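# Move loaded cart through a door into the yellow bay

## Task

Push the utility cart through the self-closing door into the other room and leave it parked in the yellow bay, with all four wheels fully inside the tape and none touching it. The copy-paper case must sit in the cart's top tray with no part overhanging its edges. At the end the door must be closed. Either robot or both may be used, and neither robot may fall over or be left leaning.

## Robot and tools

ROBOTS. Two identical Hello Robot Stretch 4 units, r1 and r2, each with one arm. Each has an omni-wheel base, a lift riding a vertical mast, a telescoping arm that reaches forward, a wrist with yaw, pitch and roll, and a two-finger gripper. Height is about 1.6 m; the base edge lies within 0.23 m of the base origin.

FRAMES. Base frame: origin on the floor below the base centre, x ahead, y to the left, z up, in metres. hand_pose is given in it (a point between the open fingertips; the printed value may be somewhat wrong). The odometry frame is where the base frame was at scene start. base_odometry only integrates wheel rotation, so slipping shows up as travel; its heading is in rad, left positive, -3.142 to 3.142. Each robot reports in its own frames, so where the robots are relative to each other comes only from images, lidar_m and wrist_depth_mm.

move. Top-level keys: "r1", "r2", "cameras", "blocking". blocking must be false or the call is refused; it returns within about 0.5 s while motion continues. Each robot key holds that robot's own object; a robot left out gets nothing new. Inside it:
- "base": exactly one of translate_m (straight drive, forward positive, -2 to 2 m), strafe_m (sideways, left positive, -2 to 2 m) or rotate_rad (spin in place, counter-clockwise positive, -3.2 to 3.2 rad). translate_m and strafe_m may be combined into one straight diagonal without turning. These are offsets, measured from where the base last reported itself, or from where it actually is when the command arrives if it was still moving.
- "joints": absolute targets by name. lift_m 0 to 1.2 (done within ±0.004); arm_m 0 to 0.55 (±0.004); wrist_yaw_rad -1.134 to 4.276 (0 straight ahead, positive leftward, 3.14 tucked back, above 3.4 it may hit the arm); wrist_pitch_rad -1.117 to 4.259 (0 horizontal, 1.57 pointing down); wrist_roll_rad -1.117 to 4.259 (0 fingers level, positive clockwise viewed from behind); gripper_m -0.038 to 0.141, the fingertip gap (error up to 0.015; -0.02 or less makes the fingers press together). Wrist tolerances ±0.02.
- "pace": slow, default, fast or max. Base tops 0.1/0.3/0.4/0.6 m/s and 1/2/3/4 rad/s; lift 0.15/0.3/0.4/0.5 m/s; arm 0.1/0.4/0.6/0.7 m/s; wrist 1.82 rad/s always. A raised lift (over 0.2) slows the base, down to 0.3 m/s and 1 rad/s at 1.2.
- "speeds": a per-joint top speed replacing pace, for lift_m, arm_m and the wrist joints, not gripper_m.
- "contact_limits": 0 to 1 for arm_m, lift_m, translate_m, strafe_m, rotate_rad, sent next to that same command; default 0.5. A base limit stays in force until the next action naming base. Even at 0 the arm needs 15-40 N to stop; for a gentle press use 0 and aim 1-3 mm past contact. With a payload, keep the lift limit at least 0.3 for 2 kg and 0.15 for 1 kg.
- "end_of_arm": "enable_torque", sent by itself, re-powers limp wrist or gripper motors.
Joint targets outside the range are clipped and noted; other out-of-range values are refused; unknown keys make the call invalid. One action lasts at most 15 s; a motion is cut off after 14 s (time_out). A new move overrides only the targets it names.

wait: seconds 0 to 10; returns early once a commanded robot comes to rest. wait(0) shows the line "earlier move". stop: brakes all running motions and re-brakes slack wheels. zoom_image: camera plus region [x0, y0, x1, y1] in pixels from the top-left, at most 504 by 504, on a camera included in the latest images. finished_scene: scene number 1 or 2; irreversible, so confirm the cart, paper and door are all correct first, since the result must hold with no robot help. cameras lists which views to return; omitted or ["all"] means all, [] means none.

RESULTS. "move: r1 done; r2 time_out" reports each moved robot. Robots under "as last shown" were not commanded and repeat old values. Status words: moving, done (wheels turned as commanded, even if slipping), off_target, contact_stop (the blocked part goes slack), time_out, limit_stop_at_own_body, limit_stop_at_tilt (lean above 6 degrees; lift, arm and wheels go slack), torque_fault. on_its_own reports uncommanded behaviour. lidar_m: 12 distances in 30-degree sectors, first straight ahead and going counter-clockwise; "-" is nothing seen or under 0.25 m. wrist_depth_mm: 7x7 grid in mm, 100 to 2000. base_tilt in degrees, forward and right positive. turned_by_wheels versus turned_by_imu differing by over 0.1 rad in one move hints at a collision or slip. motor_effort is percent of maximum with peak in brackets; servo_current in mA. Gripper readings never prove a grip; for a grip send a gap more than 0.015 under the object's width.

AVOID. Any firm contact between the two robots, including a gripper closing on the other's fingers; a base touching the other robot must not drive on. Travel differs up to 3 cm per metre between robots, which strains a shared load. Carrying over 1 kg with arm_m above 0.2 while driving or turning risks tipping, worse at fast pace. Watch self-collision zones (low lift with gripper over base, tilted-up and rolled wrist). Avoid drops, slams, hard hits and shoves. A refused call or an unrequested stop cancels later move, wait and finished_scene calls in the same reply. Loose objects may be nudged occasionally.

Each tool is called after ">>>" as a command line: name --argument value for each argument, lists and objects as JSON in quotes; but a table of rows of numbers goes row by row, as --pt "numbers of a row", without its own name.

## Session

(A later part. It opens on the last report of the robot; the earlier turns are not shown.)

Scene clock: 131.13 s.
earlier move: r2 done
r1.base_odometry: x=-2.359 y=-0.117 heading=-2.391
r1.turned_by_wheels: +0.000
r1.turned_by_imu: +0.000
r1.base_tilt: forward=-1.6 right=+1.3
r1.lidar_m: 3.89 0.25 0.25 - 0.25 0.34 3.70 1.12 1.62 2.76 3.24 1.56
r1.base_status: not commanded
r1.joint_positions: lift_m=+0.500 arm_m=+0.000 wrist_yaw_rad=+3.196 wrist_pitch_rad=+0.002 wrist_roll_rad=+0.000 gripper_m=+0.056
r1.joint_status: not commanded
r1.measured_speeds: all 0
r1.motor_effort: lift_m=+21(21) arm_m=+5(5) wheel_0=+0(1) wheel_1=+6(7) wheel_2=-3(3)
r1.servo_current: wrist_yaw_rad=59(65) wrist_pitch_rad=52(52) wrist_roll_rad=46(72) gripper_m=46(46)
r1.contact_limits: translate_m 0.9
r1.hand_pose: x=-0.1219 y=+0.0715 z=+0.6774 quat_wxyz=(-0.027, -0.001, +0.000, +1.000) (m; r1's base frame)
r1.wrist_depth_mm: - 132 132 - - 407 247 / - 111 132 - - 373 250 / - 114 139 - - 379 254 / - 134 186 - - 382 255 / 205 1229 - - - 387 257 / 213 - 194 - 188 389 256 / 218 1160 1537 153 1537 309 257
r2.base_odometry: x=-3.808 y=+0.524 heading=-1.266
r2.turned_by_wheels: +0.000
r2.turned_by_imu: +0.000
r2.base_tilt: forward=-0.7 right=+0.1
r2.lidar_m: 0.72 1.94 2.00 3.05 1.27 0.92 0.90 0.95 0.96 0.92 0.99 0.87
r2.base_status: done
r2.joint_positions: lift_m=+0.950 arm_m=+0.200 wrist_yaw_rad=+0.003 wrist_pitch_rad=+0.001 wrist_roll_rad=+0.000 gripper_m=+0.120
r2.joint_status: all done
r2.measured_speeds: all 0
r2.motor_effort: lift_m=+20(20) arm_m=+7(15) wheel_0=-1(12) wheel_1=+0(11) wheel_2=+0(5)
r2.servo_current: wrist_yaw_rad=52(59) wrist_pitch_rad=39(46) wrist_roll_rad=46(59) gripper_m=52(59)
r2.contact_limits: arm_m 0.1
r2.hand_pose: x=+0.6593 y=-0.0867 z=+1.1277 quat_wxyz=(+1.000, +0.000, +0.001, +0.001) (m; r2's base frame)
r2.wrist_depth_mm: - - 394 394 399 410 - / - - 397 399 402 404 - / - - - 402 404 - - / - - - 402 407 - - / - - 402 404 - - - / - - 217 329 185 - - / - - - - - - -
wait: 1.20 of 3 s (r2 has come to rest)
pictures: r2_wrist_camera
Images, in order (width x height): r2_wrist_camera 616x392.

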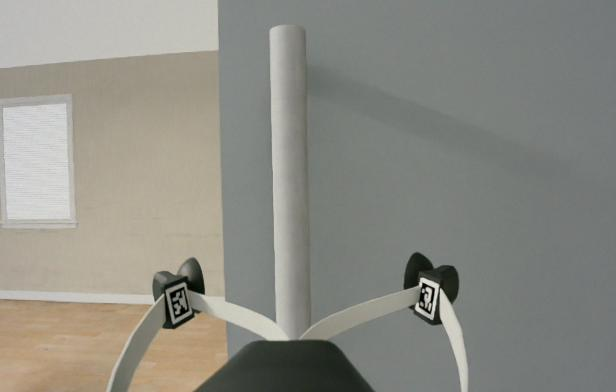

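>>> move --r2 '{"base":{"strafe_m":0.012},"joints":{"arm_m":0.322},"contact_limits":{"arm_m":0.1}}' --blocking false --cameras '[]'

>>> wait --seconds 3 --cameras '[]'

>>> move --r2 '{"joints":{"gripper_m":-0.035}}' --blocking false --cameras '[]'

>>> wait --seconds 4 --cameras '["r2_wrist_camera"]'

Scene clock: 136.40 s.
move: r2 moving
r1: as last shown
r1.lidar_m: 3.91 0.25 0.25 - 0.25 0.33 3.70 1.14 1.59 2.73 3.21 1.55
r1.motor_effort: lift_m=+21(21) arm_m=+4(5) wheel_0=+0(1) wheel_1=+6(7) wheel_2=-3(3)
r1.servo_current: wrist_yaw_rad=52(59) wrist_pitch_rad=39(52) wrist_roll_rad=39(52) gripper_m=39(46)
r1.contact_limits: translate_m 0.9
r1.wrist_depth_mm: - 133 132 - - 413 248 / - 112 133 - - 373 251 / - 114 139 - - 377 253 / - 134 186 - - 382 255 / 205 1229 - - - 384 257 / 213 - 195 - 188 384 257 / 217 1118 1499 153 1661 309 258
r2.base_odometry: x=-3.797 y=+0.528 heading=-1.266
r2.turned_by_wheels: +0.000
r2.turned_by_imu: +0.000
r2.base_tilt: forward=-0.7 right=+0.0
r2.lidar_m: 0.77 1.93 2.00 3.03 1.24 0.92 0.88 0.95 0.98 0.95 1.01 0.87
r2.base_status: strafe_m moving
r2.joint_positions: lift_m=+0.950 arm_m=+0.251 wrist_yaw_rad=+0.002 wrist_pitch_rad=+0.001 wrist_roll_rad=+0.000 gripper_m=+0.120
r2.joint_status: arm_m moving
r2.measured_speeds: translate_m=+0.000 strafe_m=+0.000 rotate_rad=+0.000 lift_m=+0.000 arm_m=+0.195 wrist_yaw_rad=+0.000 wrist_pitch_rad=+0.000 wrist_roll_rad=+0.000
r2.motor_effort: lift_m=+20(20) arm_m=+9(9) wheel_0=+1(15) wheel_1=+1(9) wheel_2=+1(1)
r2.servo_current: wrist_yaw_rad=46(59) wrist_pitch_rad=39(46) wrist_roll_rad=46(52) gripper_m=52(52)
r2.contact_limits: arm_m 0.1
r2.hand_pose: x=+0.7101 y=-0.0867 z=+1.1277 quat_wxyz=(+1.000, +0.000, +0.001, +0.001) (m; r2's base frame)
r2.wrist_depth_mm: - - 347 347 353 359 362 / - - 349 349 355 362 366 / - - 353 277 357 362 366 / - - 353 279 362 364 370 / - - 355 355 362 366 370 / - - 217 278 364 368 373 / - - - - 368 370 375
pictures: none
No camera images: "cameras" was empty.

Scene clock: 137.30 s.
earlier move: r2 done
r1.base_odometry: x=-2.359 y=-0.117 heading=-2.391
r1.turned_by_wheels: +0.000
r1.turned_by_imu: +0.000
r1.base_tilt: forward=-1.6 right=+1.3
r1.lidar_m: 3.90 0.25 0.25 - 0.25 0.34 3.69 1.13 1.60 2.74 3.23 1.57
r1.base_status: not commanded
r1.joint_positions: lift_m=+0.500 arm_m=+0.000 wrist_yaw_rad=+3.196 wrist_pitch_rad=+0.002 wrist_roll_rad=+0.000 gripper_m=+0.056
r1.joint_status: not commanded
r1.measured_speeds: all 0
r1.motor_effort: lift_m=+21(21) arm_m=+4(5) wheel_0=-1(1) wheel_1=+6(7) wheel_2=-3(3)
r1.servo_current: wrist_yaw_rad=52(65) wrist_pitch_rad=46(52) wrist_roll_rad=52(78) gripper_m=46(52)
r1.contact_limits: translate_m 0.9
r1.hand_pose: x=-0.1219 y=+0.0715 z=+0.6774 quat_wxyz=(-0.027, -0.001, +0.000, +1.000) (m; r1's base frame)
r1.wrist_depth_mm: - 133 132 - - 410 247 / - 112 133 - - 370 250 / - 114 139 - - 379 254 / - 134 186 - - 382 256 / 204 1205 - - - 384 256 / 213 - 195 - 187 384 257 / 217 1118 1537 153 1537 310 257
r2.base_odometry: x=-3.797 y=+0.528 heading=-1.266
r2.turned_by_wheels: +0.000
r2.turned_by_imu: +0.000
r2.base_tilt: forward=-0.7 right=+0.1
r2.lidar_m: 0.75 1.91 1.99 3.02 1.25 0.92 0.89 0.91 1.00 0.96 1.03 0.84
r2.base_status: done
r2.joint_positions: lift_m=+0.950 arm_m=+0.322 wrist_yaw_rad=+0.002 wrist_pitch_rad=+0.001 wrist_roll_rad=+0.000 gripper_m=+0.120
r2.joint_status: all done
r2.measured_speeds: all 0
r2.motor_effort: lift_m=+20(20) arm_m=+8(12) wheel_0=-3(15) wheel_1=+2(9) wheel_2=+0(1)
r2.servo_current: wrist_yaw_rad=59(59) wrist_pitch_rad=39(46) wrist_roll_rad=52(52) gripper_m=46(59)
r2.contact_limits: arm_m 0.1
r2.hand_pose: x=+0.7813 y=-0.0867 z=+1.1277 quat_wxyz=(+1.000, +0.000, +0.001, +0.001) (m; r2's base frame)
r2.wrist_depth_mm: - - 272 198 279 283 285 / - - 276 200 281 283 286 / - - 276 202 283 286 287 / - - 279 204 283 287 290 / - - 278 206 285 289 291 / - - 281 204 214 290 293 / - - 282 - 289 293 297
wait: 0.90 of 3 s (r2 has come to rest)
pictures: none
No camera images: "cameras" was empty.

Scene clock: 137.80 s.
move: r2 moving
r1: as last shown
r1.lidar_m: 3.93 0.25 0.25 - 0.25 0.36 3.69 1.14 1.59 2.76 3.22 1.57
r1.motor_effort: lift_m=+21(21) arm_m=+4(5) wheel_0=+0(1) wheel_1=+6(7) wheel_2=-3(3)
r1.servo_current: wrist_yaw_rad=59(59) wrist_pitch_rad=46(46) wrist_roll_rad=46(59) gripper_m=39(46)
r1.contact_limits: translate_m 0.9
r1.wrist_depth_mm: - 133 133 - - 413 248 / - 112 133 - - 373 250 / - 114 139 - - 382 254 / - 134 186 - - 379 256 / 205 1229 - - - 389 256 / 213 - 193 - 187 389 257 / 217 1118 1537 154 1618 309 256
r2.base_odometry: x=-3.797 y=+0.528 heading=-1.266
r2.turned_by_wheels: +0.000
r2.turned_by_imu: +0.000
r2.base_tilt: forward=-0.7 right=+0.1
r2.lidar_m: 0.77 1.94 2.01 3.04 1.27 0.93 0.87 0.95 1.00 0.95 1.03 0.88
r2.base_status: not commanded
r2.joint_positions: lift_m=+0.950 arm_m=+0.322 wrist_yaw_rad=+0.002 wrist_pitch_rad=+0.001 wrist_roll_rad=+0.000 gripper_m=+0.106
r2.joint_status: gripper_m moving
r2.measured_speeds: all 0
r2.motor_effort: lift_m=+20(20) arm_m=+8(8) wheel_0=-2(3) wheel_1=+2(3) wheel_2=+0(0)
r2.servo_current: wrist_yaw_rad=46(59) wrist_pitch_rad=39(46) wrist_roll_rad=39(59) gripper_m=98(98)
r2.contact_limits: arm_m 0.1
r2.hand_pose: x=+0.7813 y=-0.0867 z=+1.1277 quat_wxyz=(+1.000, +0.000, +0.001, +0.001) (m; r2's base frame)
r2.wrist_depth_mm: - - 273 198 278 282 285 / - - 276 200 279 282 286 / - - 276 202 283 286 289 / - - 278 204 283 287 289 / - - 279 205 285 287 291 / - - 201 202 190 291 296 / - - 283 - 290 291 294
pictures: none
No camera images: "cameras" was empty.

Scene clock: 139.57 s.
earlier move: r2 done
r1.base_odometry: x=-2.359 y=-0.117 heading=-2.392
r1.turned_by_wheels: +0.000
r1.turned_by_imu: +0.000
r1.base_tilt: forward=-1.6 right=+1.2
r1.lidar_m: 3.89 0.27 0.25 - 0.25 0.35 3.68 1.15 1.62 2.76 3.22 1.57
r1.base_status: not commanded
r1.joint_positions: lift_m=+0.500 arm_m=+0.000 wrist_yaw_rad=+3.196 wrist_pitch_rad=+0.002 wrist_roll_rad=+0.000 gripper_m=+0.056
r1.joint_status: not commanded
r1.measured_speeds: all 0
r1.motor_effort: lift_m=+21(21) arm_m=+5(5) wheel_0=+0(1) wheel_1=+2(7) wheel_2=-3(3)
r1.servo_current: wrist_yaw_rad=52(65) wrist_pitch_rad=46(52) wrist_roll_rad=59(65) gripper_m=46(46)
r1.contact_limits: translate_m 0.9
r1.hand_pose: x=-0.1219 y=+0.0715 z=+0.6774 quat_wxyz=(-0.027, -0.001, +0.000, +1.000) (m; r1's base frame)
r1.wrist_depth_mm: - 133 133 - - 382 260 / - 112 133 - - 389 265 / - 114 139 - - 394 268 / - 134 186 - - 399 251 / 205 1182 - - - 399 273 / 213 - 193 - 187 404 272 / 218 1138 1537 153 1576 325 251
r2.base_odometry: x=-3.797 y=+0.528 heading=-1.265
r2.turned_by_wheels: +0.000
r2.turned_by_imu: +0.000
r2.base_tilt: forward=-0.7 right=+0.0
r2.lidar_m: 0.74 1.92 1.97 3.05 1.24 0.94 0.91 0.95 0.97 0.95 0.99 0.88
r2.base_status: not commanded
r2.joint_positions: lift_m=+0.950 arm_m=+0.322 wrist_yaw_rad=+0.004 wrist_pitch_rad=+0.001 wrist_roll_rad=+0.000 gripper_m=-0.033
r2.joint_status: all done
r2.measured_speeds: all 0
r2.motor_effort: lift_m=+20(20) arm_m=-4(8) wheel_0=+0(3) wheel_1=+3(3) wheel_2=+0(0)
r2.servo_current: wrist_yaw_rad=46(59) wrist_pitch_rad=46(46) wrist_roll_rad=39(59) gripper_m=182(371)
r2.contact_limits: arm_m 0.1
r2.hand_pose: x=+0.7816 y=-0.0864 z=+1.1277 quat_wxyz=(+1.000, +0.000, +0.001, +0.002) (m; r2's base frame)
r2.wrist_depth_mm: - - 260 189 265 270 272 / - - 262 185 268 272 273 / - - 264 186 270 272 276 / - - 265 188 270 276 277 / - - 266 190 273 277 278 / - - 183 191 177 278 279 / - 158 270 - 276 277 282
wait: 1.77 of 4 s (r2 has come to rest)
pictures: r2_wrist_camera
Images, in order (width x height): r2_wrist_camera 616x392.

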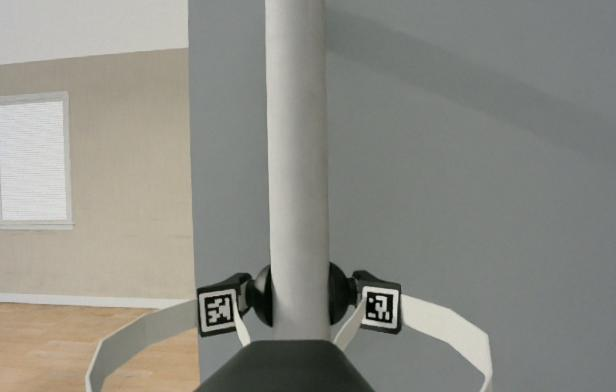

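>>> move --r1 '{"base":{"translate_m":0.3,"strafe_m":-0.3}}' --r2 '{"base":{"translate_m":-0.08},"pace":"slow"}' --blocking false --cameras '[]'

>>> wait --seconds 3 --cameras '[]'

>>> wait --seconds 2 --cameras '[]'

>>> move --r1 '{"base":{"rotate_rad":-0.29},"joints":{"lift_m":0.331}}' --blocking false --cameras '[]'

>>> wait --seconds 3 --cameras '["r1_head_camera","r1_head_left_camera","r2_wrist_camera"]'

Scene clock: 149.00 s.
move: r1 moving; r2 moving
r1.base_odometry: x=-2.392 y=-0.116 heading=-2.392
r1.turned_by_wheels: +0.000
r1.turned_by_imu: -0.001
r1.base_tilt: forward=-1.6 right=+1.2
r1.lidar_m: 3.95 0.29 0.25 0.25 0.25 0.35 3.71 1.13 1.67 2.74 3.20 1.51
r1.base_status: translate_m moving; strafe_m moving
r1.joint_positions: lift_m=+0.500 arm_m=+0.000 wrist_yaw_rad=+3.196 wrist_pitch_rad=+0.002 wrist_roll_rad=+0.000 gripper_m=+0.056
r1.joint_status: not commanded
r1.measured_speeds: translate_m=+0.088 strafe_m=-0.090 rotate_rad=-0.003 lift_m=+0.000 arm_m=+0.000 wrist_yaw_rad=+0.000 wrist_pitch_rad=+0.000 wrist_roll_rad=+0.000
r1.motor_effort: lift_m=+21(21) arm_m=+5(5) wheel_0=+9(11) wheel_1=-3(7) wheel_2=-8(8)
r1.servo_current: wrist_yaw_rad=52(59) wrist_pitch_rad=46(46) wrist_roll_rad=46(59) gripper_m=46(46)
r1.hand_pose: x=-0.1219 y=+0.0715 z=+0.6774 quat_wxyz=(-0.027, -0.001, +0.000, +1.000) (m; r1's base frame)
r1.wrist_depth_mm: - 133 132 - - 449 312 / - 112 133 - - 459 312 / - 114 139 - - 462 319 / - 134 186 - - 469 320 / 204 1182 - - - 469 301 / 213 - 193 - 187 477 324 / 218 1160 1537 153 1618 384 324
r2.base_odometry: x=-3.801 y=+0.539 heading=-1.266
r2.turned_by_wheels: +0.000
r2.turned_by_imu: +0.000
r2.base_tilt: forward=-0.7 right=+0.1
r2.lidar_m: 0.76 1.95 1.97 2.98 1.24 0.89 0.89 0.94 1.01 0.93 1.00 0.88
r2.base_status: translate_m moving
r2.joint_positions: lift_m=+0.950 arm_m=+0.322 wrist_yaw_rad=+0.004 wrist_pitch_rad=+0.001 wrist_roll_rad=+0.000 gripper_m=-0.033
r2.joint_status: not commanded
r2.measured_speeds: translate_m=-0.048 strafe_m=+0.000 rotate_rad=-0.002 lift_m=+0.000 arm_m=+0.000 wrist_yaw_rad=+0.000 wrist_pitch_rad=+0.000 wrist_roll_rad=+0.000
r2.motor_effort: lift_m=+20(20) arm_m=-3(4) wheel_0=-8(8) wheel_1=-7(8) wheel_2=+14(14)
r2.servo_current: wrist_yaw_rad=46(59) wrist_pitch_rad=39(46) wrist_roll_rad=52(52) gripper_m=176(182)
r2.contact_limits: arm_m 0.1
r2.hand_pose: x=+0.7816 y=-0.0864 z=+1.1277 quat_wxyz=(+1.000, +0.000, +0.001, +0.002) (m; r2's base frame)
r2.wrist_depth_mm: - - 260 188 267 270 274 / - - 263 189 270 274 276 / - - 264 186 270 276 278 / - - 264 190 273 277 281 / - - 267 191 272 277 282 / - - 183 191 178 281 283 / - 158 268 - 278 279 286
pictures: none
No camera images: "cameras" was empty.

Scene clock: 150.57 s.
earlier move: r1 moving; r2 done
r1.base_odometry: x=-2.751 y=-0.103 heading=-2.392
r1.turned_by_wheels: +0.000
r1.turned_by_imu: -0.001
r1.base_tilt: forward=-1.6 right=+1.3
r1.lidar_m: 1.46 2.49 1.20 0.25 0.29 0.56 1.33 1.28 2.29 2.55 2.98 1.20
r1.base_status: translate_m moving; strafe_m moving
r1.joint_positions: lift_m=+0.500 arm_m=+0.000 wrist_yaw_rad=+3.196 wrist_pitch_rad=+0.002 wrist_roll_rad=+0.000 gripper_m=+0.056
r1.joint_status: not commanded
r1.measured_speeds: translate_m=+0.096 strafe_m=-0.095 rotate_rad=+0.004 lift_m=+0.000 arm_m=+0.000 wrist_yaw_rad=+0.000 wrist_pitch_rad=+0.000 wrist_roll_rad=+0.000
r1.motor_effort: lift_m=+21(22) arm_m=+4(5) wheel_0=+0(11) wheel_1=-2(7) wheel_2=-1(9)
r1.servo_current: wrist_yaw_rad=46(72) wrist_pitch_rad=39(52) wrist_roll_rad=39(65) gripper_m=39(46)
r1.hand_pose: x=-0.1219 y=+0.0715 z=+0.6774 quat_wxyz=(-0.027, -0.001, +0.000, +1.000) (m; r1's base frame)
r1.wrist_depth_mm: - 133 133 - - - 480 / - 112 132 - - - 488 / - 114 139 - - - 496 / - 134 186 - - - 500 / 205 - - - - - 508 / 213 - 192 - 188 - 504 / 217 152 1397 153 1576 904 504
r2.base_odometry: x=-3.821 y=+0.604 heading=-1.266
r2.turned_by_wheels: +0.000
r2.turned_by_imu: +0.000
r2.base_tilt: forward=-0.6 right=+0.1
r2.lidar_m: 1.01 1.98 2.06 2.76 1.14 0.85 0.83 0.88 0.98 0.96 1.01 1.10
r2.base_status: done
r2.joint_positions: lift_m=+0.950 arm_m=+0.322 wrist_yaw_rad=+0.001 wrist_pitch_rad=+0.001 wrist_roll_rad=+0.000 gripper_m=-0.033
r2.joint_status: not commanded
r2.measured_speeds: all 0
r2.motor_effort: lift_m=+20(20) arm_m=+4(4) wheel_0=-3(13) wheel_1=-4(10) wheel_2=+4(16)
r2.servo_current: wrist_yaw_rad=52(59) wrist_pitch_rad=46(46) wrist_roll_rad=39(59) gripper_m=117(182)
r2.contact_limits: arm_m 0.1
r2.hand_pose: x=+0.7814 y=-0.0871 z=+1.1277 quat_wxyz=(+1.000, +0.000, +0.001, +0.001) (m; r2's base frame)
r2.wrist_depth_mm: - - - - - - - / - - - 433 - - - / - - - 436 - - - / - - - 433 - - - / - - - 433 - - - / - - 185 197 178 - - / - - 788 - - - -
wait: 1.57 of 3 s (r2 has come to rest)
pictures: none
No camera images: "cameras" was empty.

Scene clock: 151.50 s.
earlier move: r1 done
r1.base_odometry: x=-2.783 y=-0.102 heading=-2.391
r1.turned_by_wheels: +0.000
r1.turned_by_imu: +0.001
r1.base_tilt: forward=-1.6 right=+1.3
r1.lidar_m: 1.35 2.53 1.26 0.64 0.25 0.44 1.30 1.30 2.34 2.53 3.00 1.16
r1.base_status: done
r1.joint_positions: lift_m=+0.500 arm_m=+0.000 wrist_yaw_rad=+3.196 wrist_pitch_rad=+0.002 wrist_roll_rad=+0.000 gripper_m=+0.056
r1.joint_status: not commanded
r1.measured_speeds: all 0
r1.motor_effort: lift_m=+21(22) arm_m=+4(5) wheel_0=-3(11) wheel_1=+4(10) wheel_2=+2(9)
r1.servo_current: wrist_yaw_rad=52(72) wrist_pitch_rad=39(52) wrist_roll_rad=39(65) gripper_m=39(46)
r1.hand_pose: x=-0.1219 y=+0.0715 z=+0.6774 quat_wxyz=(-0.027, -0.001, +0.000, +1.000) (m; r1's base frame)
r1.wrist_depth_mm: - 134 133 - - - 175 / - 115 134 - - - 180 / - 116 152 - - - 187 / 109 135 191 - - - 192 / 209 - - - - - 195 / 215 - 192 - 187 - 193 / 214 152 189 153 1618 484 190
r2.base_odometry: x=-3.821 y=+0.604 heading=-1.266
r2.turned_by_wheels: +0.000
r2.turned_by_imu: +0.000
r2.base_tilt: forward=-0.7 right=+0.1
r2.lidar_m: 1.08 1.99 2.07 2.75 1.14 0.85 0.80 0.87 0.97 0.96 0.99 1.17
r2.base_status: done
r2.joint_positions: lift_m=+0.950 arm_m=+0.322 wrist_yaw_rad=+0.001 wrist_pitch_rad=+0.001 wrist_roll_rad=+0.000 gripper_m=-0.033
r2.joint_status: not commanded
r2.measured_speeds: all 0
r2.motor_effort: lift_m=+20(20) arm_m=+4(4) wheel_0=-4(13) wheel_1=-4(10) wheel_2=+4(16)
r2.servo_current: wrist_yaw_rad=46(59) wrist_pitch_rad=46(46) wrist_roll_rad=46(59) gripper_m=124(182)
r2.contact_limits: arm_m 0.1
r2.hand_pose: x=+0.7814 y=-0.0871 z=+1.1277 quat_wxyz=(+1.000, +0.000, +0.001, +0.001) (m; r2's base frame)
r2.wrist_depth_mm: - - - - - - - / - - - 621 - - - / - - - 621 - - - / - - - 640 - - - / - - - 539 - - - / - - 185 198 178 - - / - - 809 - - - -
wait: 0.93 of 2 s (r1 has come to rest)
pictures: none
No camera images: "cameras" was empty.

Scene clock: 152.00 s.
move: r1 moving
r1.base_odometry: x=-2.784 y=-0.102 heading=-2.614
r1.turned_by_wheels: -0.223
r1.turned_by_imu: -0.224
r1.base_tilt: forward=-1.6 right=+1.3
r1.lidar_m: 1.16 2.97 2.24 0.64 0.25 0.28 - 1.30 1.72 2.50 2.67 1.28
r1.base_status: rotate_rad moving
r1.joint_positions: lift_m=+0.462 arm_m=+0.000 wrist_yaw_rad=+3.196 wrist_pitch_rad=+0.002 wrist_roll_rad=+0.000 gripper_m=+0.056
r1.joint_status: lift_m moving
r1.measured_speeds: translate_m=+0.002 strafe_m=+0.005 rotate_rad=-0.583 lift_m=-0.147 arm_m=+0.000 wrist_yaw_rad=+0.000 wrist_pitch_rad=+0.000 wrist_roll_rad=+0.000
r1.motor_effort: lift_m=+12(20) arm_m=+4(4) wheel_0=-3(6) wheel_1=+11(15) wheel_2=+4(8)
r1.servo_current: wrist_yaw_rad=33(65) wrist_pitch_rad=46(46) wrist_roll_rad=46(59) gripper_m=39(46)
r1.hand_pose: x=-0.1219 y=+0.0715 z=+0.6401 quat_wxyz=(-0.027, -0.001, +0.000, +1.000) (m; r1's base frame)
r1.wrist_depth_mm: - 134 138 - - 213 - / - 116 134 - - 226 - / - 121 148 - - 214 - / 110 135 196 - - 215 - / 137 1397 - - - 216 - / 217 1366 193 - 187 216 - / 216 152 1537 154 1537 213 -
r2: as last shown
r2.base_tilt: forward=-0.6 right=+0.1
r2.lidar_m: 1.09 2.00 2.06 2.76 1.16 0.85 0.82 0.86 0.96 0.95 1.00 1.16
r2.motor_effort: lift_m=+20(20) arm_m=+4(5) wheel_0=-4(4) wheel_1=-5(5) wheel_2=+4(5)
r2.servo_current: wrist_yaw_rad=46(52) wrist_pitch_rad=39(46) wrist_roll_rad=46(52) gripper_m=117(124)
r2.contact_limits: arm_m 0.1
r2.wrist_depth_mm: - - - - - - - / - - - 621 - - - / - - - 621 - - - / - - - 634 - - - / - - - 544 - - - / - - 185 198 178 - - / - - 842 - - - -
pictures: none
No camera images: "cameras" was empty.

Scene clock: 153.30 s.
earlier move: r1 done
r1.base_odometry: x=-2.784 y=-0.102 heading=-2.681
r1.turned_by_wheels: -0.067
r1.turned_by_imu: -0.067
r1.base_tilt: forward=-1.6 right=+1.3
r1.lidar_m: 1.16 3.13 2.27 0.68 0.26 0.25 - 1.28 1.62 2.51 2.63 1.37
r1.base_status: done
r1.joint_positions: lift_m=+0.331 arm_m=+0.000 wrist_yaw_rad=+3.196 wrist_pitch_rad=+0.002 wrist_roll_rad=+0.000 gripper_m=+0.056
r1.joint_status: all done
r1.measured_speeds: all 0
r1.motor_effort: lift_m=+12(20) arm_m=+4(4) wheel_0=-5(6) wheel_1=+6(15) wheel_2=+5(8)
r1.servo_current: wrist_yaw_rad=52(65) wrist_pitch_rad=39(52) wrist_roll_rad=39(65) gripper_m=33(46)
r1.hand_pose: x=-0.1219 y=+0.0715 z=+0.5091 quat_wxyz=(-0.027, -0.001, +0.000, +1.000) (m; r1's base frame)
r1.wrist_depth_mm: - 134 - - - 229 - / - 119 135 - - 229 - / - 123 157 - - 230 - / 108 135 206 - - 230 - / 137 - - - 539 230 - / 219 1756 194 1921 191 230 - / 217 1182 1182 154 397 229 -
r2.base_odometry: x=-3.821 y=+0.604 heading=-1.266
r2.turned_by_wheels: +0.000
r2.turned_by_imu: +0.000
r2.base_tilt: forward=-0.7 right=+0.1
r2.lidar_m: 1.10 2.00 2.07 2.80 1.15 0.86 0.83 0.87 0.97 0.94 1.03 1.17
r2.base_status: not commanded
r2.joint_positions: lift_m=+0.950 arm_m=+0.322 wrist_yaw_rad=+0.001 wrist_pitch_rad=+0.001 wrist_roll_rad=+0.000 gripper_m=-0.033
r2.joint_status: not commanded
r2.measured_speeds: all 0
r2.motor_effort: lift_m=+20(20) arm_m=+4(5) wheel_0=-3(4) wheel_1=-5(5) wheel_2=+4(5)
r2.servo_current: wrist_yaw_rad=59(59) wrist_pitch_rad=39(46) wrist_roll_rad=46(59) gripper_m=111(124)
r2.contact_limits: arm_m 0.1
r2.hand_pose: x=+0.7814 y=-0.0871 z=+1.1277 quat_wxyz=(+1.000, +0.000, +0.001, +0.001) (m; r2's base frame)
r2.wrist_depth_mm: - - - - - - - / - - - 603 - - - / - - - 627 - - - / - - - 627 - - - / - - - 535 - - - / - - 185 198 178 - - / - - - - - - -
wait: 1.30 of 3 s (r1 has come to rest)
pictures: r1_head_camera, r1_head_left_camera, r2_wrist_camera
Images, in order (width x height): r1_head_camera 420x560, r1_head_left_camera 420x672, r2_wrist_camera 616x392.

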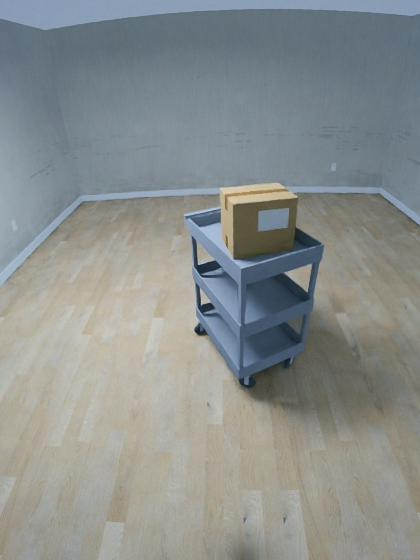

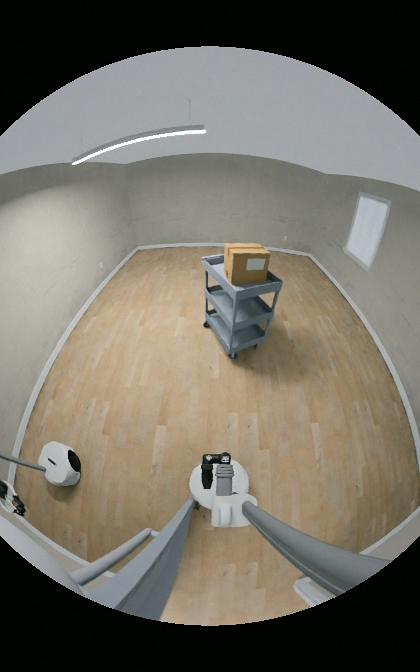

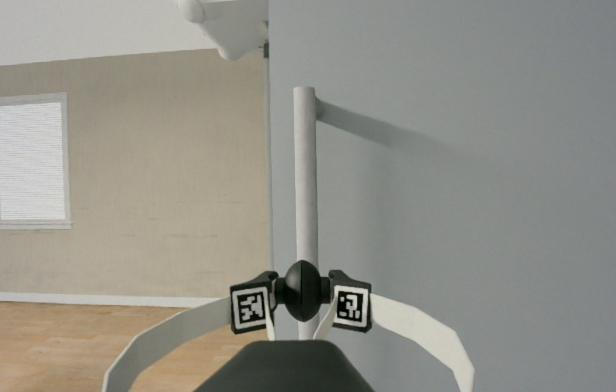

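>>> move --r2 '{"joints":{"gripper_m":0.12,"arm_m":0.15}}' --blocking false --cameras '[]'

>>> wait --seconds 2 --cameras '[]'

>>> move --r1 '{"base":{"translate_m":-0.12,"strafe_m":0.35},"contact_limits":{"translate_m":0.9},"pace":"slow"}' --blocking false --cameras '[]'

>>> wait --seconds 5 --cameras '["r1_head_left_camera","r2_wrist_camera","r2_head_camera"]'

Scene clock: 160.67 s.
move: r2 moving
r1: as last shown
r1.turned_by_wheels: +0.000
r1.turned_by_imu: +0.000
r1.lidar_m: 1.16 3.14 2.29 0.74 0.25 0.25 - 1.31 1.57 2.54 2.64 1.35
r1.motor_effort: lift_m=+12(13) arm_m=+4(4) wheel_0=-5(6) wheel_1=+6(6) wheel_2=+5(5)
r1.servo_current: wrist_yaw_rad=46(65) wrist_pitch_rad=46(52) wrist_roll_rad=46(59) gripper_m=39(46)
r1.wrist_depth_mm: - 134 - - - 229 - / - 120 134 - - 229 - / - 123 158 - - 229 - / 108 135 205 - - 230 - / 137 - - - 539 230 - / 219 1708 194 1808 191 230 - / 217 1182 1182 153 392 228 -
r2.base_odometry: x=-3.821 y=+0.604 heading=-1.266
r2.turned_by_wheels: +0.000
r2.turned_by_imu: +0.000
r2.base_tilt: forward=-0.7 right=+0.1
r2.lidar_m: 1.07 2.00 2.08 2.76 1.14 0.85 0.82 0.88 0.98 0.94 1.02 1.15
r2.base_status: not commanded
r2.joint_positions: lift_m=+0.950 arm_m=+0.271 wrist_yaw_rad=+0.001 wrist_pitch_rad=+0.001 wrist_roll_rad=+0.000 gripper_m=-0.009
r2.joint_status: arm_m moving; gripper_m moving
r2.measured_speeds: translate_m=+0.000 strafe_m=+0.000 rotate_rad=+0.000 lift_m=+0.000 arm_m=-0.195 wrist_yaw_rad=+0.000 wrist_pitch_rad=+0.000 wrist_roll_rad=+0.000
r2.motor_effort: lift_m=+20(20) arm_m=-8(11) wheel_0=-3(4) wheel_1=-4(5) wheel_2=+4(5)
r2.servo_current: wrist_yaw_rad=39(52) wrist_pitch_rad=46(46) wrist_roll_rad=52(52) gripper_m=104(130)
r2.hand_pose: x=+0.7308 y=-0.0871 z=+1.1277 quat_wxyz=(+1.000, +0.000, +0.001, +0.001) (m; r2's base frame)
r2.wrist_depth_mm: - - - - - - - / - - - 668 - - - / - - - 668 - - - / - - - 676 - - - / - - - 597 - - - / - - 186 193 176 - - / - - - - - - -
pictures: none
No camera images: "cameras" was empty.

Scene clock: 162.43 s.
earlier move: r2 done
r1.base_odometry: x=-2.784 y=-0.102 heading=-2.681
r1.turned_by_wheels: +0.000
r1.turned_by_imu: +0.000
r1.base_tilt: forward=-1.6 right=+1.3
r1.lidar_m: 1.16 3.15 2.28 0.79 0.26 0.25 - 1.30 1.59 2.54 2.62 1.35
r1.base_status: not commanded
r1.joint_positions: lift_m=+0.331 arm_m=+0.000 wrist_yaw_rad=+3.196 wrist_pitch_rad=+0.002 wrist_roll_rad=+0.000 gripper_m=+0.056
r1.joint_status: not commanded
r1.measured_speeds: all 0
r1.motor_effort: lift_m=+12(13) arm_m=+4(4) wheel_0=-5(6) wheel_1=+6(7) wheel_2=+5(5)
r1.servo_current: wrist_yaw_rad=33(72) wrist_pitch_rad=39(52) wrist_roll_rad=52(65) gripper_m=46(46)
r1.hand_pose: x=-0.1219 y=+0.0715 z=+0.5091 quat_wxyz=(-0.027, -0.001, +0.000, +1.000) (m; r1's base frame)
r1.wrist_depth_mm: - 134 - - - 228 - / - 120 134 - - 229 - / - 123 157 - - 230 - / 108 135 205 - - 230 - / 137 - - - 539 229 - / 220 1708 193 1863 190 230 - / 218 1160 1205 153 394 228 -
r2.base_odometry: x=-3.821 y=+0.604 heading=-1.266
r2.turned_by_wheels: +0.000
r2.turned_by_imu: +0.000
r2.base_tilt: forward=-0.7 right=+0.1
r2.lidar_m: 1.08 1.99 2.06 2.74 1.14 0.85 0.81 0.86 0.99 0.96 1.02 1.16
r2.base_status: not commanded
r2.joint_positions: lift_m=+0.950 arm_m=+0.150 wrist_yaw_rad=+0.001 wrist_pitch_rad=+0.001 wrist_roll_rad=+0.000 gripper_m=+0.120
r2.joint_status: all done
r2.measured_speeds: all 0
r2.motor_effort: lift_m=+20(20) arm_m=-7(12) wheel_0=-4(4) wheel_1=-5(5) wheel_2=+4(5)
r2.servo_current: wrist_yaw_rad=46(59) wrist_pitch_rad=46(46) wrist_roll_rad=52(52) gripper_m=52(130)
r2.hand_pose: x=+0.6096 y=-0.0871 z=+1.1277 quat_wxyz=(+1.000, +0.000, +0.001, +0.001) (m; r2's base frame)
r2.wrist_depth_mm: - - - - - - - / - - - 788 - - - / - - - 788 - - - / - - - 798 - - - / - - - 809 - - - / - - 201 723 186 - - / - - - - - - -
wait: 1.77 of 2 s (r2 has come to rest)
pictures: none
No camera images: "cameras" was empty.

Scene clock: 162.93 s.
move: r1 moving
r1.base_odometry: x=-2.775 y=-0.111 heading=-2.680
r1.turned_by_wheels: +0.001
r1.turned_by_imu: +0.001
r1.base_tilt: forward=-1.6 right=+1.3
r1.lidar_m: 1.16 3.13 2.27 0.76 0.25 0.25 1.13 1.29 1.60 2.53 2.65 1.34
r1.base_status: translate_m moving; strafe_m moving
r1.joint_positions: lift_m=+0.331 arm_m=+0.000 wrist_yaw_rad=+3.196 wrist_pitch_rad=+0.002 wrist_roll_rad=+0.000 gripper_m=+0.056
r1.joint_status: not commanded
r1.measured_speeds: translate_m=-0.017 strafe_m=+0.047 rotate_rad=-0.003 lift_m=+0.000 arm_m=+0.000 wrist_yaw_rad=+0.000 wrist_pitch_rad=+0.000 wrist_roll_rad=+0.000
r1.motor_effort: lift_m=+12(13) arm_m=+4(4) wheel_0=-12(14) wheel_1=+13(14) wheel_2=+7(9)
r1.servo_current: wrist_yaw_rad=59(65) wrist_pitch_rad=46(46) wrist_roll_rad=46(59) gripper_m=39(46)
r1.contact_limits: translate_m 0.9
r1.hand_pose: x=-0.1219 y=+0.0715 z=+0.5091 quat_wxyz=(-0.027, -0.001, +0.000, +1.000) (m; r1's base frame)
r1.wrist_depth_mm: - 134 - - 484 224 - / - 120 134 - - 223 - / - 123 157 - - 224 - / 108 135 206 - - 225 - / 138 - - - 544 224 - / 219 1921 195 1863 191 224 - / 217 1182 1160 153 413 224 -
r2: as last shown
r2.base_tilt: forward=-0.6 right=+0.1
r2.lidar_m: 1.06 1.97 2.06 2.78 1.14 0.84 0.81 0.88 1.00 0.93 1.01 1.15
r2.motor_effort: lift_m=+20(20) arm_m=-7(7) wheel_0=-4(4) wheel_1=-5(5) wheel_2=+4(5)
r2.servo_current: wrist_yaw_rad=52(59) wrist_pitch_rad=39(46) wrist_roll_rad=46(52) gripper_m=46(59)
r2.wrist_depth_mm: - - - - - - - / - - - 768 - - - / - - - 788 - - - / - - - 788 - - - / - - - 788 - - - / - - 201 699 185 - - / - - - - - - -
pictures: none
No camera images: "cameras" was empty.

Scene clock: 167.30 s.
earlier move: r1 contact_stop
r1.base_odometry: x=-2.524 y=-0.356 heading=-2.673
r1.turned_by_wheels: +0.008
r1.turned_by_imu: -0.064
r1.base_tilt: forward=-1.6 right=+1.3
r1.lidar_m: 1.32 2.95 2.06 0.48 0.26 0.25 0.39 1.43 1.40 2.82 2.86 1.36
r1.base_status: translate_m contact_stop (by the wheels' count: -0.120 of -0.120); strafe_m contact_stop (by the wheels' count: +0.343 of +0.350)
r1.joint_positions: lift_m=+0.331 arm_m=+0.000 wrist_yaw_rad=+3.196 wrist_pitch_rad=+0.002 wrist_roll_rad=+0.000 gripper_m=+0.056
r1.joint_status: not commanded
r1.measured_speeds: all 0
r1.on_its_own: the wheels are slack since a contact_stop
r1.motor_effort: lift_m=+14(14) arm_m=-4(4) wheel_0=+0(34) wheel_1=+0(36) wheel_2=+0(18)
r1.servo_current: wrist_yaw_rad=59(65) wrist_pitch_rad=46(52) wrist_roll_rad=46(72) gripper_m=39(52)
r1.contact_limits: translate_m 0.9
r1.hand_pose: x=-0.1218 y=+0.0716 z=+0.5090 quat_wxyz=(-0.027, -0.001, +0.000, +1.000) (m; r1's base frame)
r1.wrist_depth_mm: - 133 133 559 347 227 179 / - 111 133 - 349 229 181 / - 115 136 517 353 229 181 / - 134 199 525 359 233 183 / 206 - - - 362 232 184 / 220 1921 193 976 190 232 184 / 218 1182 1182 143 338 211 183
r2.base_odometry: x=-3.821 y=+0.604 heading=-1.266
r2.turned_by_wheels: +0.000
r2.turned_by_imu: +0.001
r2.base_tilt: forward=-0.7 right=+0.1
r2.lidar_m: 0.78 1.99 2.05 2.75 1.16 0.83 0.82 0.87 0.98 0.94 1.02 0.94
r2.base_status: not commanded
r2.joint_positions: lift_m=+0.950 arm_m=+0.150 wrist_yaw_rad=+0.001 wrist_pitch_rad=+0.001 wrist_roll_rad=+0.000 gripper_m=+0.120
r2.joint_status: not commanded
r2.measured_speeds: all 0
r2.motor_effort: lift_m=+20(20) arm_m=-7(8) wheel_0=-4(4) wheel_1=-5(5) wheel_2=+4(5)
r2.servo_current: wrist_yaw_rad=39(59) wrist_pitch_rad=46(46) wrist_roll_rad=46(59) gripper_m=52(59)
r2.hand_pose: x=+0.6096 y=-0.0871 z=+1.1277 quat_wxyz=(+1.000, +0.000, +0.001, +0.001) (m; r2's base frame)
r2.wrist_depth_mm: - - - - - - - / - - - 407 - - - / - - - 410 - - - / - - - 413 - - - / - - - 413 - - - / - - 202 413 186 - - / - - - - - - -
wait: 4.37 of 5 s (r1 has come to rest)
pictures: r1_head_left_camera, r2_head_camera, r2_wrist_camera
Images, in order (width x height): r1_head_left_camera 420x672, r2_head_camera 420x560, r2_wrist_camera 616x392.

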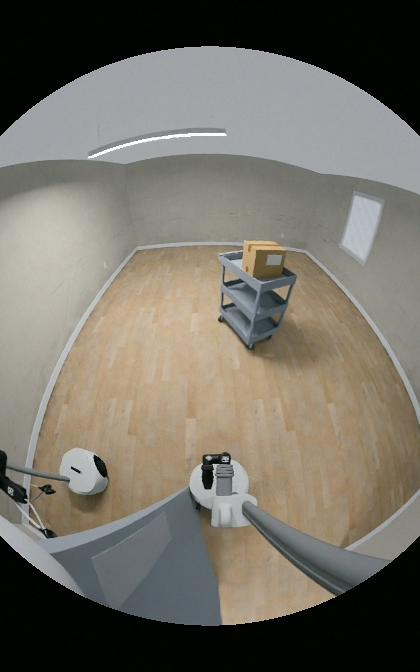

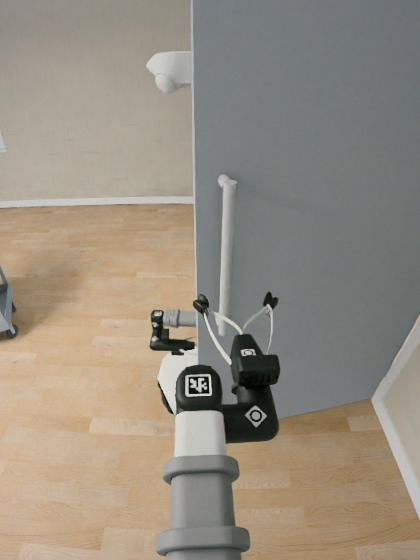

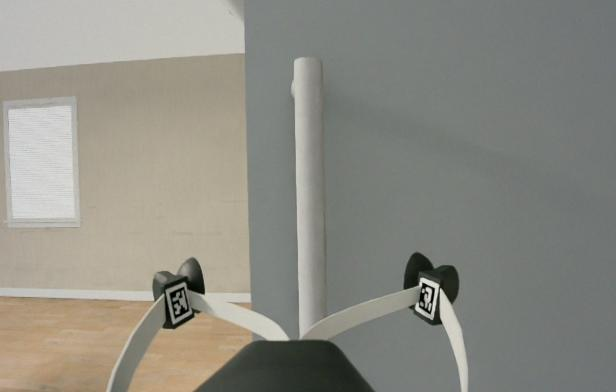

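>>> stop --cameras '[]'

>>> move --r2 '{"joints":{"arm_m":0.362},"contact_limits":{"arm_m":0.1}}' --blocking false --cameras '[]'

>>> wait --seconds 3 --cameras '["r2_wrist_camera"]'

Scene clock: 171.77 s.
stop: r1's wheels hold again
r1.base_odometry: x=-2.524 y=-0.356 heading=-2.673
r1.turned_by_wheels: +0.000
r1.turned_by_imu: +0.000
r1.base_tilt: forward=-1.6 right=+1.3
r1.lidar_m: 1.32 2.95 2.03 0.47 0.25 0.25 0.41 1.44 1.39 2.82 2.86 1.39
r1.base_status: translate_m contact_stop (by the wheels' count: -0.120 of -0.120); strafe_m contact_stop (by the wheels' count: +0.343 of +0.350)
r1.joint_positions: lift_m=+0.331 arm_m=+0.000 wrist_yaw_rad=+3.196 wrist_pitch_rad=+0.002 wrist_roll_rad=+0.000 gripper_m=+0.056
r1.joint_status: not commanded
r1.measured_speeds: all 0
r1.motor_effort: lift_m=+14(14) arm_m=-4(4) wheel_0=+0(34) wheel_1=+0(36) wheel_2=+0(18)
r1.servo_current: wrist_yaw_rad=46(65) wrist_pitch_rad=33(52) wrist_roll_rad=52(72) gripper_m=39(52)
r1.contact_limits: translate_m 0.9
r1.hand_pose: x=-0.1218 y=+0.0716 z=+0.5090 quat_wxyz=(-0.027, -0.001, +0.000, +1.000) (m; r1's base frame)
r1.wrist_depth_mm: - 133 133 559 347 227 179 / - 111 133 - 351 229 181 / - 115 136 512 355 231 182 / - 134 199 521 359 232 183 / 205 - - - 362 233 183 / 220 1863 194 991 191 234 185 / 217 1182 1182 143 340 211 183
r2.base_odometry: x=-3.821 y=+0.604 heading=-1.266
r2.turned_by_wheels: +0.000
r2.turned_by_imu: +0.000
r2.base_tilt: forward=-0.7 right=+0.1
r2.lidar_m: 0.79 2.00 2.05 2.76 1.13 0.86 0.82 0.87 0.97 0.95 1.03 0.92
r2.base_status: not commanded
r2.joint_positions: lift_m=+0.950 arm_m=+0.150 wrist_yaw_rad=+0.001 wrist_pitch_rad=+0.001 wrist_roll_rad=+0.000 gripper_m=+0.120
r2.joint_status: not commanded
r2.measured_speeds: all 0
r2.motor_effort: lift_m=+20(20) arm_m=-7(8) wheel_0=-3(4) wheel_1=-5(5) wheel_2=+4(5)
r2.servo_current: wrist_yaw_rad=39(59) wrist_pitch_rad=39(46) wrist_roll_rad=46(59) gripper_m=52(59)
r2.hand_pose: x=+0.6096 y=-0.0871 z=+1.1277 quat_wxyz=(+1.000, +0.000, +0.001, +0.001) (m; r2's base frame)
r2.wrist_depth_mm: - - - - - - - / - - - 407 - - - / - - - 410 - - - / - - - 410 - - - / - - - 413 - - - / - - 200 413 185 - - / - - - - - - -
pictures: none
No camera images: "cameras" was empty.

Scene clock: 172.27 s.
move: r2 moving
r1: as last shown
r1.base_tilt: forward=-1.6 right=+1.2
r1.lidar_m: 1.31 2.94 2.04 0.42 0.25 0.25 0.43 1.45 1.40 2.83 2.87 1.39
r1.motor_effort: lift_m=+14(14) arm_m=-4(4) wheel_0=-1(1) wheel_1=+0(0) wheel_2=+0(0)
r1.servo_current: wrist_yaw_rad=46(52) wrist_pitch_rad=39(46) wrist_roll_rad=33(59) gripper_m=46(46)
r1.contact_limits: translate_m 0.9
r1.wrist_depth_mm: - 133 133 559 347 227 179 / - 111 133 - 353 228 181 / - 115 136 508 353 232 182 / - 134 198 525 359 232 183 / 206 - - - 364 232 183 / 220 1921 194 976 190 233 183 / 218 1182 1182 143 338 211 184
r2.base_odometry: x=-3.821 y=+0.604 heading=-1.266
r2.turned_by_wheels: +0.000
r2.turned_by_imu: +0.000
r2.base_tilt: forward=-0.7 right=+0.0
r2.lidar_m: 0.81 1.98 2.09 2.77 1.13 0.84 0.79 0.87 0.98 0.93 1.03 0.94
r2.base_status: not commanded
r2.joint_positions: lift_m=+0.950 arm_m=+0.201 wrist_yaw_rad=+0.001 wrist_pitch_rad=+0.001 wrist_roll_rad=+0.000 gripper_m=+0.120
r2.joint_status: arm_m moving
r2.measured_speeds: translate_m=+0.000 strafe_m=+0.000 rotate_rad=+0.000 lift_m=+0.000 arm_m=+0.195 wrist_yaw_rad=+0.000 wrist_pitch_rad=+0.000 wrist_roll_rad=+0.000
r2.motor_effort: lift_m=+20(20) arm_m=+4(11) wheel_0=-4(4) wheel_1=-5(5) wheel_2=+4(4)
r2.servo_current: wrist_yaw_rad=39(52) wrist_pitch_rad=46(46) wrist_roll_rad=46(59) gripper_m=59(59)
r2.contact_limits: arm_m 0.1
r2.hand_pose: x=+0.6600 y=-0.0871 z=+1.1277 quat_wxyz=(+1.000, +0.000, +0.001, +0.001) (m; r2's base frame)
r2.wrist_depth_mm: - - - - - - - / - - - 362 - - - / - - - 364 - - - / - - - 364 - - - / - - - 366 - - - / - - 198 364 185 - - / - - - - - - -
pictures: none
No camera images: "cameras" was empty.

Scene clock: 173.50 s.
earlier move: r2 done
r1.base_odometry: x=-2.524 y=-0.356 heading=-2.673
r1.turned_by_wheels: +0.000
r1.turned_by_imu: +0.000
r1.base_tilt: forward=-1.6 right=+1.3
r1.lidar_m: 1.30 2.93 2.04 0.25 0.25 0.25 0.43 1.44 1.39 2.82 2.88 1.39
r1.base_status: not commanded
r1.joint_positions: lift_m=+0.331 arm_m=+0.000 wrist_yaw_rad=+3.196 wrist_pitch_rad=+0.002 wrist_roll_rad=+0.000 gripper_m=+0.056
r1.joint_status: not commanded
r1.measured_speeds: all 0
r1.motor_effort: lift_m=+14(14) arm_m=-4(4) wheel_0=-1(1) wheel_1=+0(0) wheel_2=+0(0)
r1.servo_current: wrist_yaw_rad=59(65) wrist_pitch_rad=46(52) wrist_roll_rad=59(65) gripper_m=39(46)
r1.contact_limits: translate_m 0.9
r1.hand_pose: x=-0.1218 y=+0.0716 z=+0.5090 quat_wxyz=(-0.027, -0.001, +0.000, +1.000) (m; r1's base frame)
r1.wrist_depth_mm: - 133 133 559 347 226 179 / - 111 132 - 353 229 180 / - 115 136 512 353 230 181 / - 134 200 521 357 232 183 / 206 - - - 362 233 183 / 220 1983 193 1008 190 233 185 / 218 1182 1160 143 338 211 184
r2.base_odometry: x=-3.821 y=+0.604 heading=-1.266
r2.turned_by_wheels: +0.000
r2.turned_by_imu: +0.000
r2.base_tilt: forward=-0.7 right=+0.1
r2.lidar_m: 0.80 2.01 2.09 2.77 1.13 0.85 0.82 0.87 0.98 0.95 1.03 0.89
r2.base_status: not commanded
r2.joint_positions: lift_m=+0.950 arm_m=+0.362 wrist_yaw_rad=+0.001 wrist_pitch_rad=+0.001 wrist_roll_rad=+0.000 gripper_m=+0.120
r2.joint_status: all done
r2.measured_speeds: all 0
r2.motor_effort: lift_m=+20(21) arm_m=+8(11) wheel_0=-3(4) wheel_1=-5(5) wheel_2=+4(4)
r2.servo_current: wrist_yaw_rad=46(59) wrist_pitch_rad=39(46) wrist_roll_rad=46(59) gripper_m=46(59)
r2.contact_limits: arm_m 0.1
r2.hand_pose: x=+0.8212 y=-0.0871 z=+1.1277 quat_wxyz=(+1.000, +0.000, +0.001, +0.001) (m; r2's base frame)
r2.wrist_depth_mm: - - 267 195 278 285 290 / - - 270 195 281 286 290 / - - 271 197 282 289 293 / - - 272 197 282 291 296 / - - 274 202 285 293 297 / - - 272 198 200 293 300 / - - 274 - 289 294 303
wait: 1.23 of 3 s (r2 has come to rest)
pictures: r2_wrist_camera
Images, in order (width x height): r2_wrist_camera 616x392.

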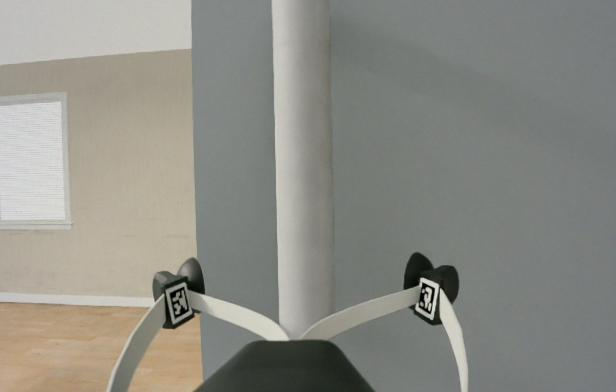

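>>> move --r2 '{"joints":{"gripper_m":-0.038,"arm_m":0.37},"contact_limits":{"arm_m":0.1}}' --blocking false --cameras '[]'

>>> wait --seconds 3 --cameras '["r2_wrist_camera"]'

Scene clock: 180.53 s.
move: r2 moving
r1: as last shown
r1.lidar_m: 1.31 2.93 2.03 0.25 0.26 0.25 0.42 1.44 1.40 2.82 2.86 1.40
r1.motor_effort: lift_m=+14(14) arm_m=-4(4) wheel_0=+0(0) wheel_1=+0(1) wheel_2=+0(0)
r1.servo_current: wrist_yaw_rad=33(52) wrist_pitch_rad=46(46) wrist_roll_rad=59(59) gripper_m=39(46)
r1.contact_limits: translate_m 0.9
r1.wrist_depth_mm: - 133 133 559 347 226 179 / - 111 133 - 349 229 180 / - 115 136 512 355 229 181 / - 134 199 521 359 232 183 / 206 - - - 359 233 183 / 220 1863 193 991 191 234 184 / 218 1182 1205 143 338 211 184
r2.base_odometry: x=-3.821 y=+0.604 heading=-1.266
r2.turned_by_wheels: +0.000
r2.turned_by_imu: +0.000
r2.base_tilt: forward=-0.6 right=+0.0
r2.lidar_m: 0.78 1.97 2.09 2.78 1.11 0.86 0.82 0.89 0.99 0.95 1.01 0.91
r2.base_status: not commanded
r2.joint_positions: lift_m=+0.950 arm_m=+0.370 wrist_yaw_rad=+0.001 wrist_pitch_rad=+0.001 wrist_roll_rad=+0.000 gripper_m=+0.106
r2.joint_status: arm_m moving; gripper_m moving
r2.measured_speeds: all 0
r2.motor_effort: lift_m=+20(20) arm_m=+6(11) wheel_0=-4(4) wheel_1=-5(5) wheel_2=+4(4)
r2.servo_current: wrist_yaw_rad=39(59) wrist_pitch_rad=46(46) wrist_roll_rad=39(52) gripper_m=111(111)
r2.contact_limits: arm_m 0.1
r2.hand_pose: x=+0.8292 y=-0.0871 z=+1.1277 quat_wxyz=(+1.000, +0.000, +0.001, +0.001) (m; r2's base frame)
r2.wrist_depth_mm: - - 259 187 270 277 282 / - - 260 187 272 279 283 / - - 262 189 274 279 286 / - - 264 191 274 282 287 / - - 265 192 276 285 289 / - - 202 190 199 286 293 / - - 267 - 282 287 293
pictures: none
No camera images: "cameras" was empty.

Scene clock: 182.30 s.
earlier move: r2 done
r1.base_odometry: x=-2.524 y=-0.356 heading=-2.673
r1.turned_by_wheels: +0.000
r1.turned_by_imu: +0.000
r1.base_tilt: forward=-1.6 right=+1.3
r1.lidar_m: 1.32 2.94 2.06 0.31 0.25 0.25 0.44 1.43 1.39 2.80 2.86 1.36
r1.base_status: not commanded
r1.joint_positions: lift_m=+0.331 arm_m=+0.000 wrist_yaw_rad=+3.196 wrist_pitch_rad=+0.002 wrist_roll_rad=+0.000 gripper_m=+0.056
r1.joint_status: not commanded
r1.measured_speeds: all 0
r1.motor_effort: lift_m=+14(14) arm_m=-4(4) wheel_0=+0(1) wheel_1=+0(1) wheel_2=+0(0)
r1.servo_current: wrist_yaw_rad=39(65) wrist_pitch_rad=46(52) wrist_roll_rad=52(65) gripper_m=39(46)
r1.contact_limits: translate_m 0.9
r1.hand_pose: x=-0.1218 y=+0.0716 z=+0.5090 quat_wxyz=(-0.027, -0.001, +0.000, +1.000) (m; r1's base frame)
r1.wrist_depth_mm: - 133 133 559 349 227 180 / - 111 133 - 351 231 181 / - 115 136 512 357 231 182 / - 134 199 521 362 232 183 / 206 - - - 362 234 185 / 220 1863 194 976 191 234 185 / 218 1182 1205 143 340 211 185
r2.base_odometry: x=-3.821 y=+0.604 heading=-1.266
r2.turned_by_wheels: +0.000
r2.turned_by_imu: -0.003
r2.base_tilt: forward=-0.6 right=+0.0
r2.lidar_m: 0.79 1.99 2.05 2.79 1.13 0.87 0.82 0.87 1.00 0.95 1.01 0.88
r2.base_status: not commanded
r2.joint_positions: lift_m=+0.950 arm_m=+0.370 wrist_yaw_rad=+0.004 wrist_pitch_rad=+0.001 wrist_roll_rad=+0.000 gripper_m=-0.036
r2.joint_status: all done
r2.measured_speeds: all 0
r2.motor_effort: lift_m=+20(20) arm_m=-4(11) wheel_0=-3(4) wheel_1=-4(5) wheel_2=+4(5)
r2.servo_current: wrist_yaw_rad=39(59) wrist_pitch_rad=39(46) wrist_roll_rad=39(59) gripper_m=221(436)
r2.contact_limits: arm_m 0.1
r2.hand_pose: x=+0.8297 y=-0.0862 z=+1.1277 quat_wxyz=(+1.000, +0.000, +0.001, +0.002) (m; r2's base frame)
r2.wrist_depth_mm: - - 256 182 265 271 276 / - - 257 183 266 273 278 / - - 258 185 270 276 278 / - - 259 186 270 277 281 / - - 260 188 272 278 283 / - - 181 190 178 278 285 / - 156 264 - 277 279 287
wait: 1.77 of 3 s (r2 has come to rest)
pictures: r2_wrist_camera
Images, in order (width x height): r2_wrist_camera 616x392.

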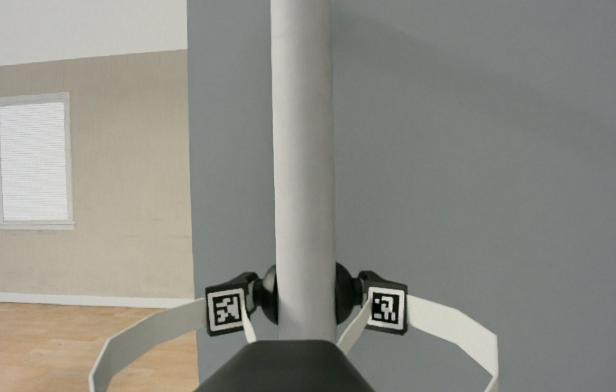

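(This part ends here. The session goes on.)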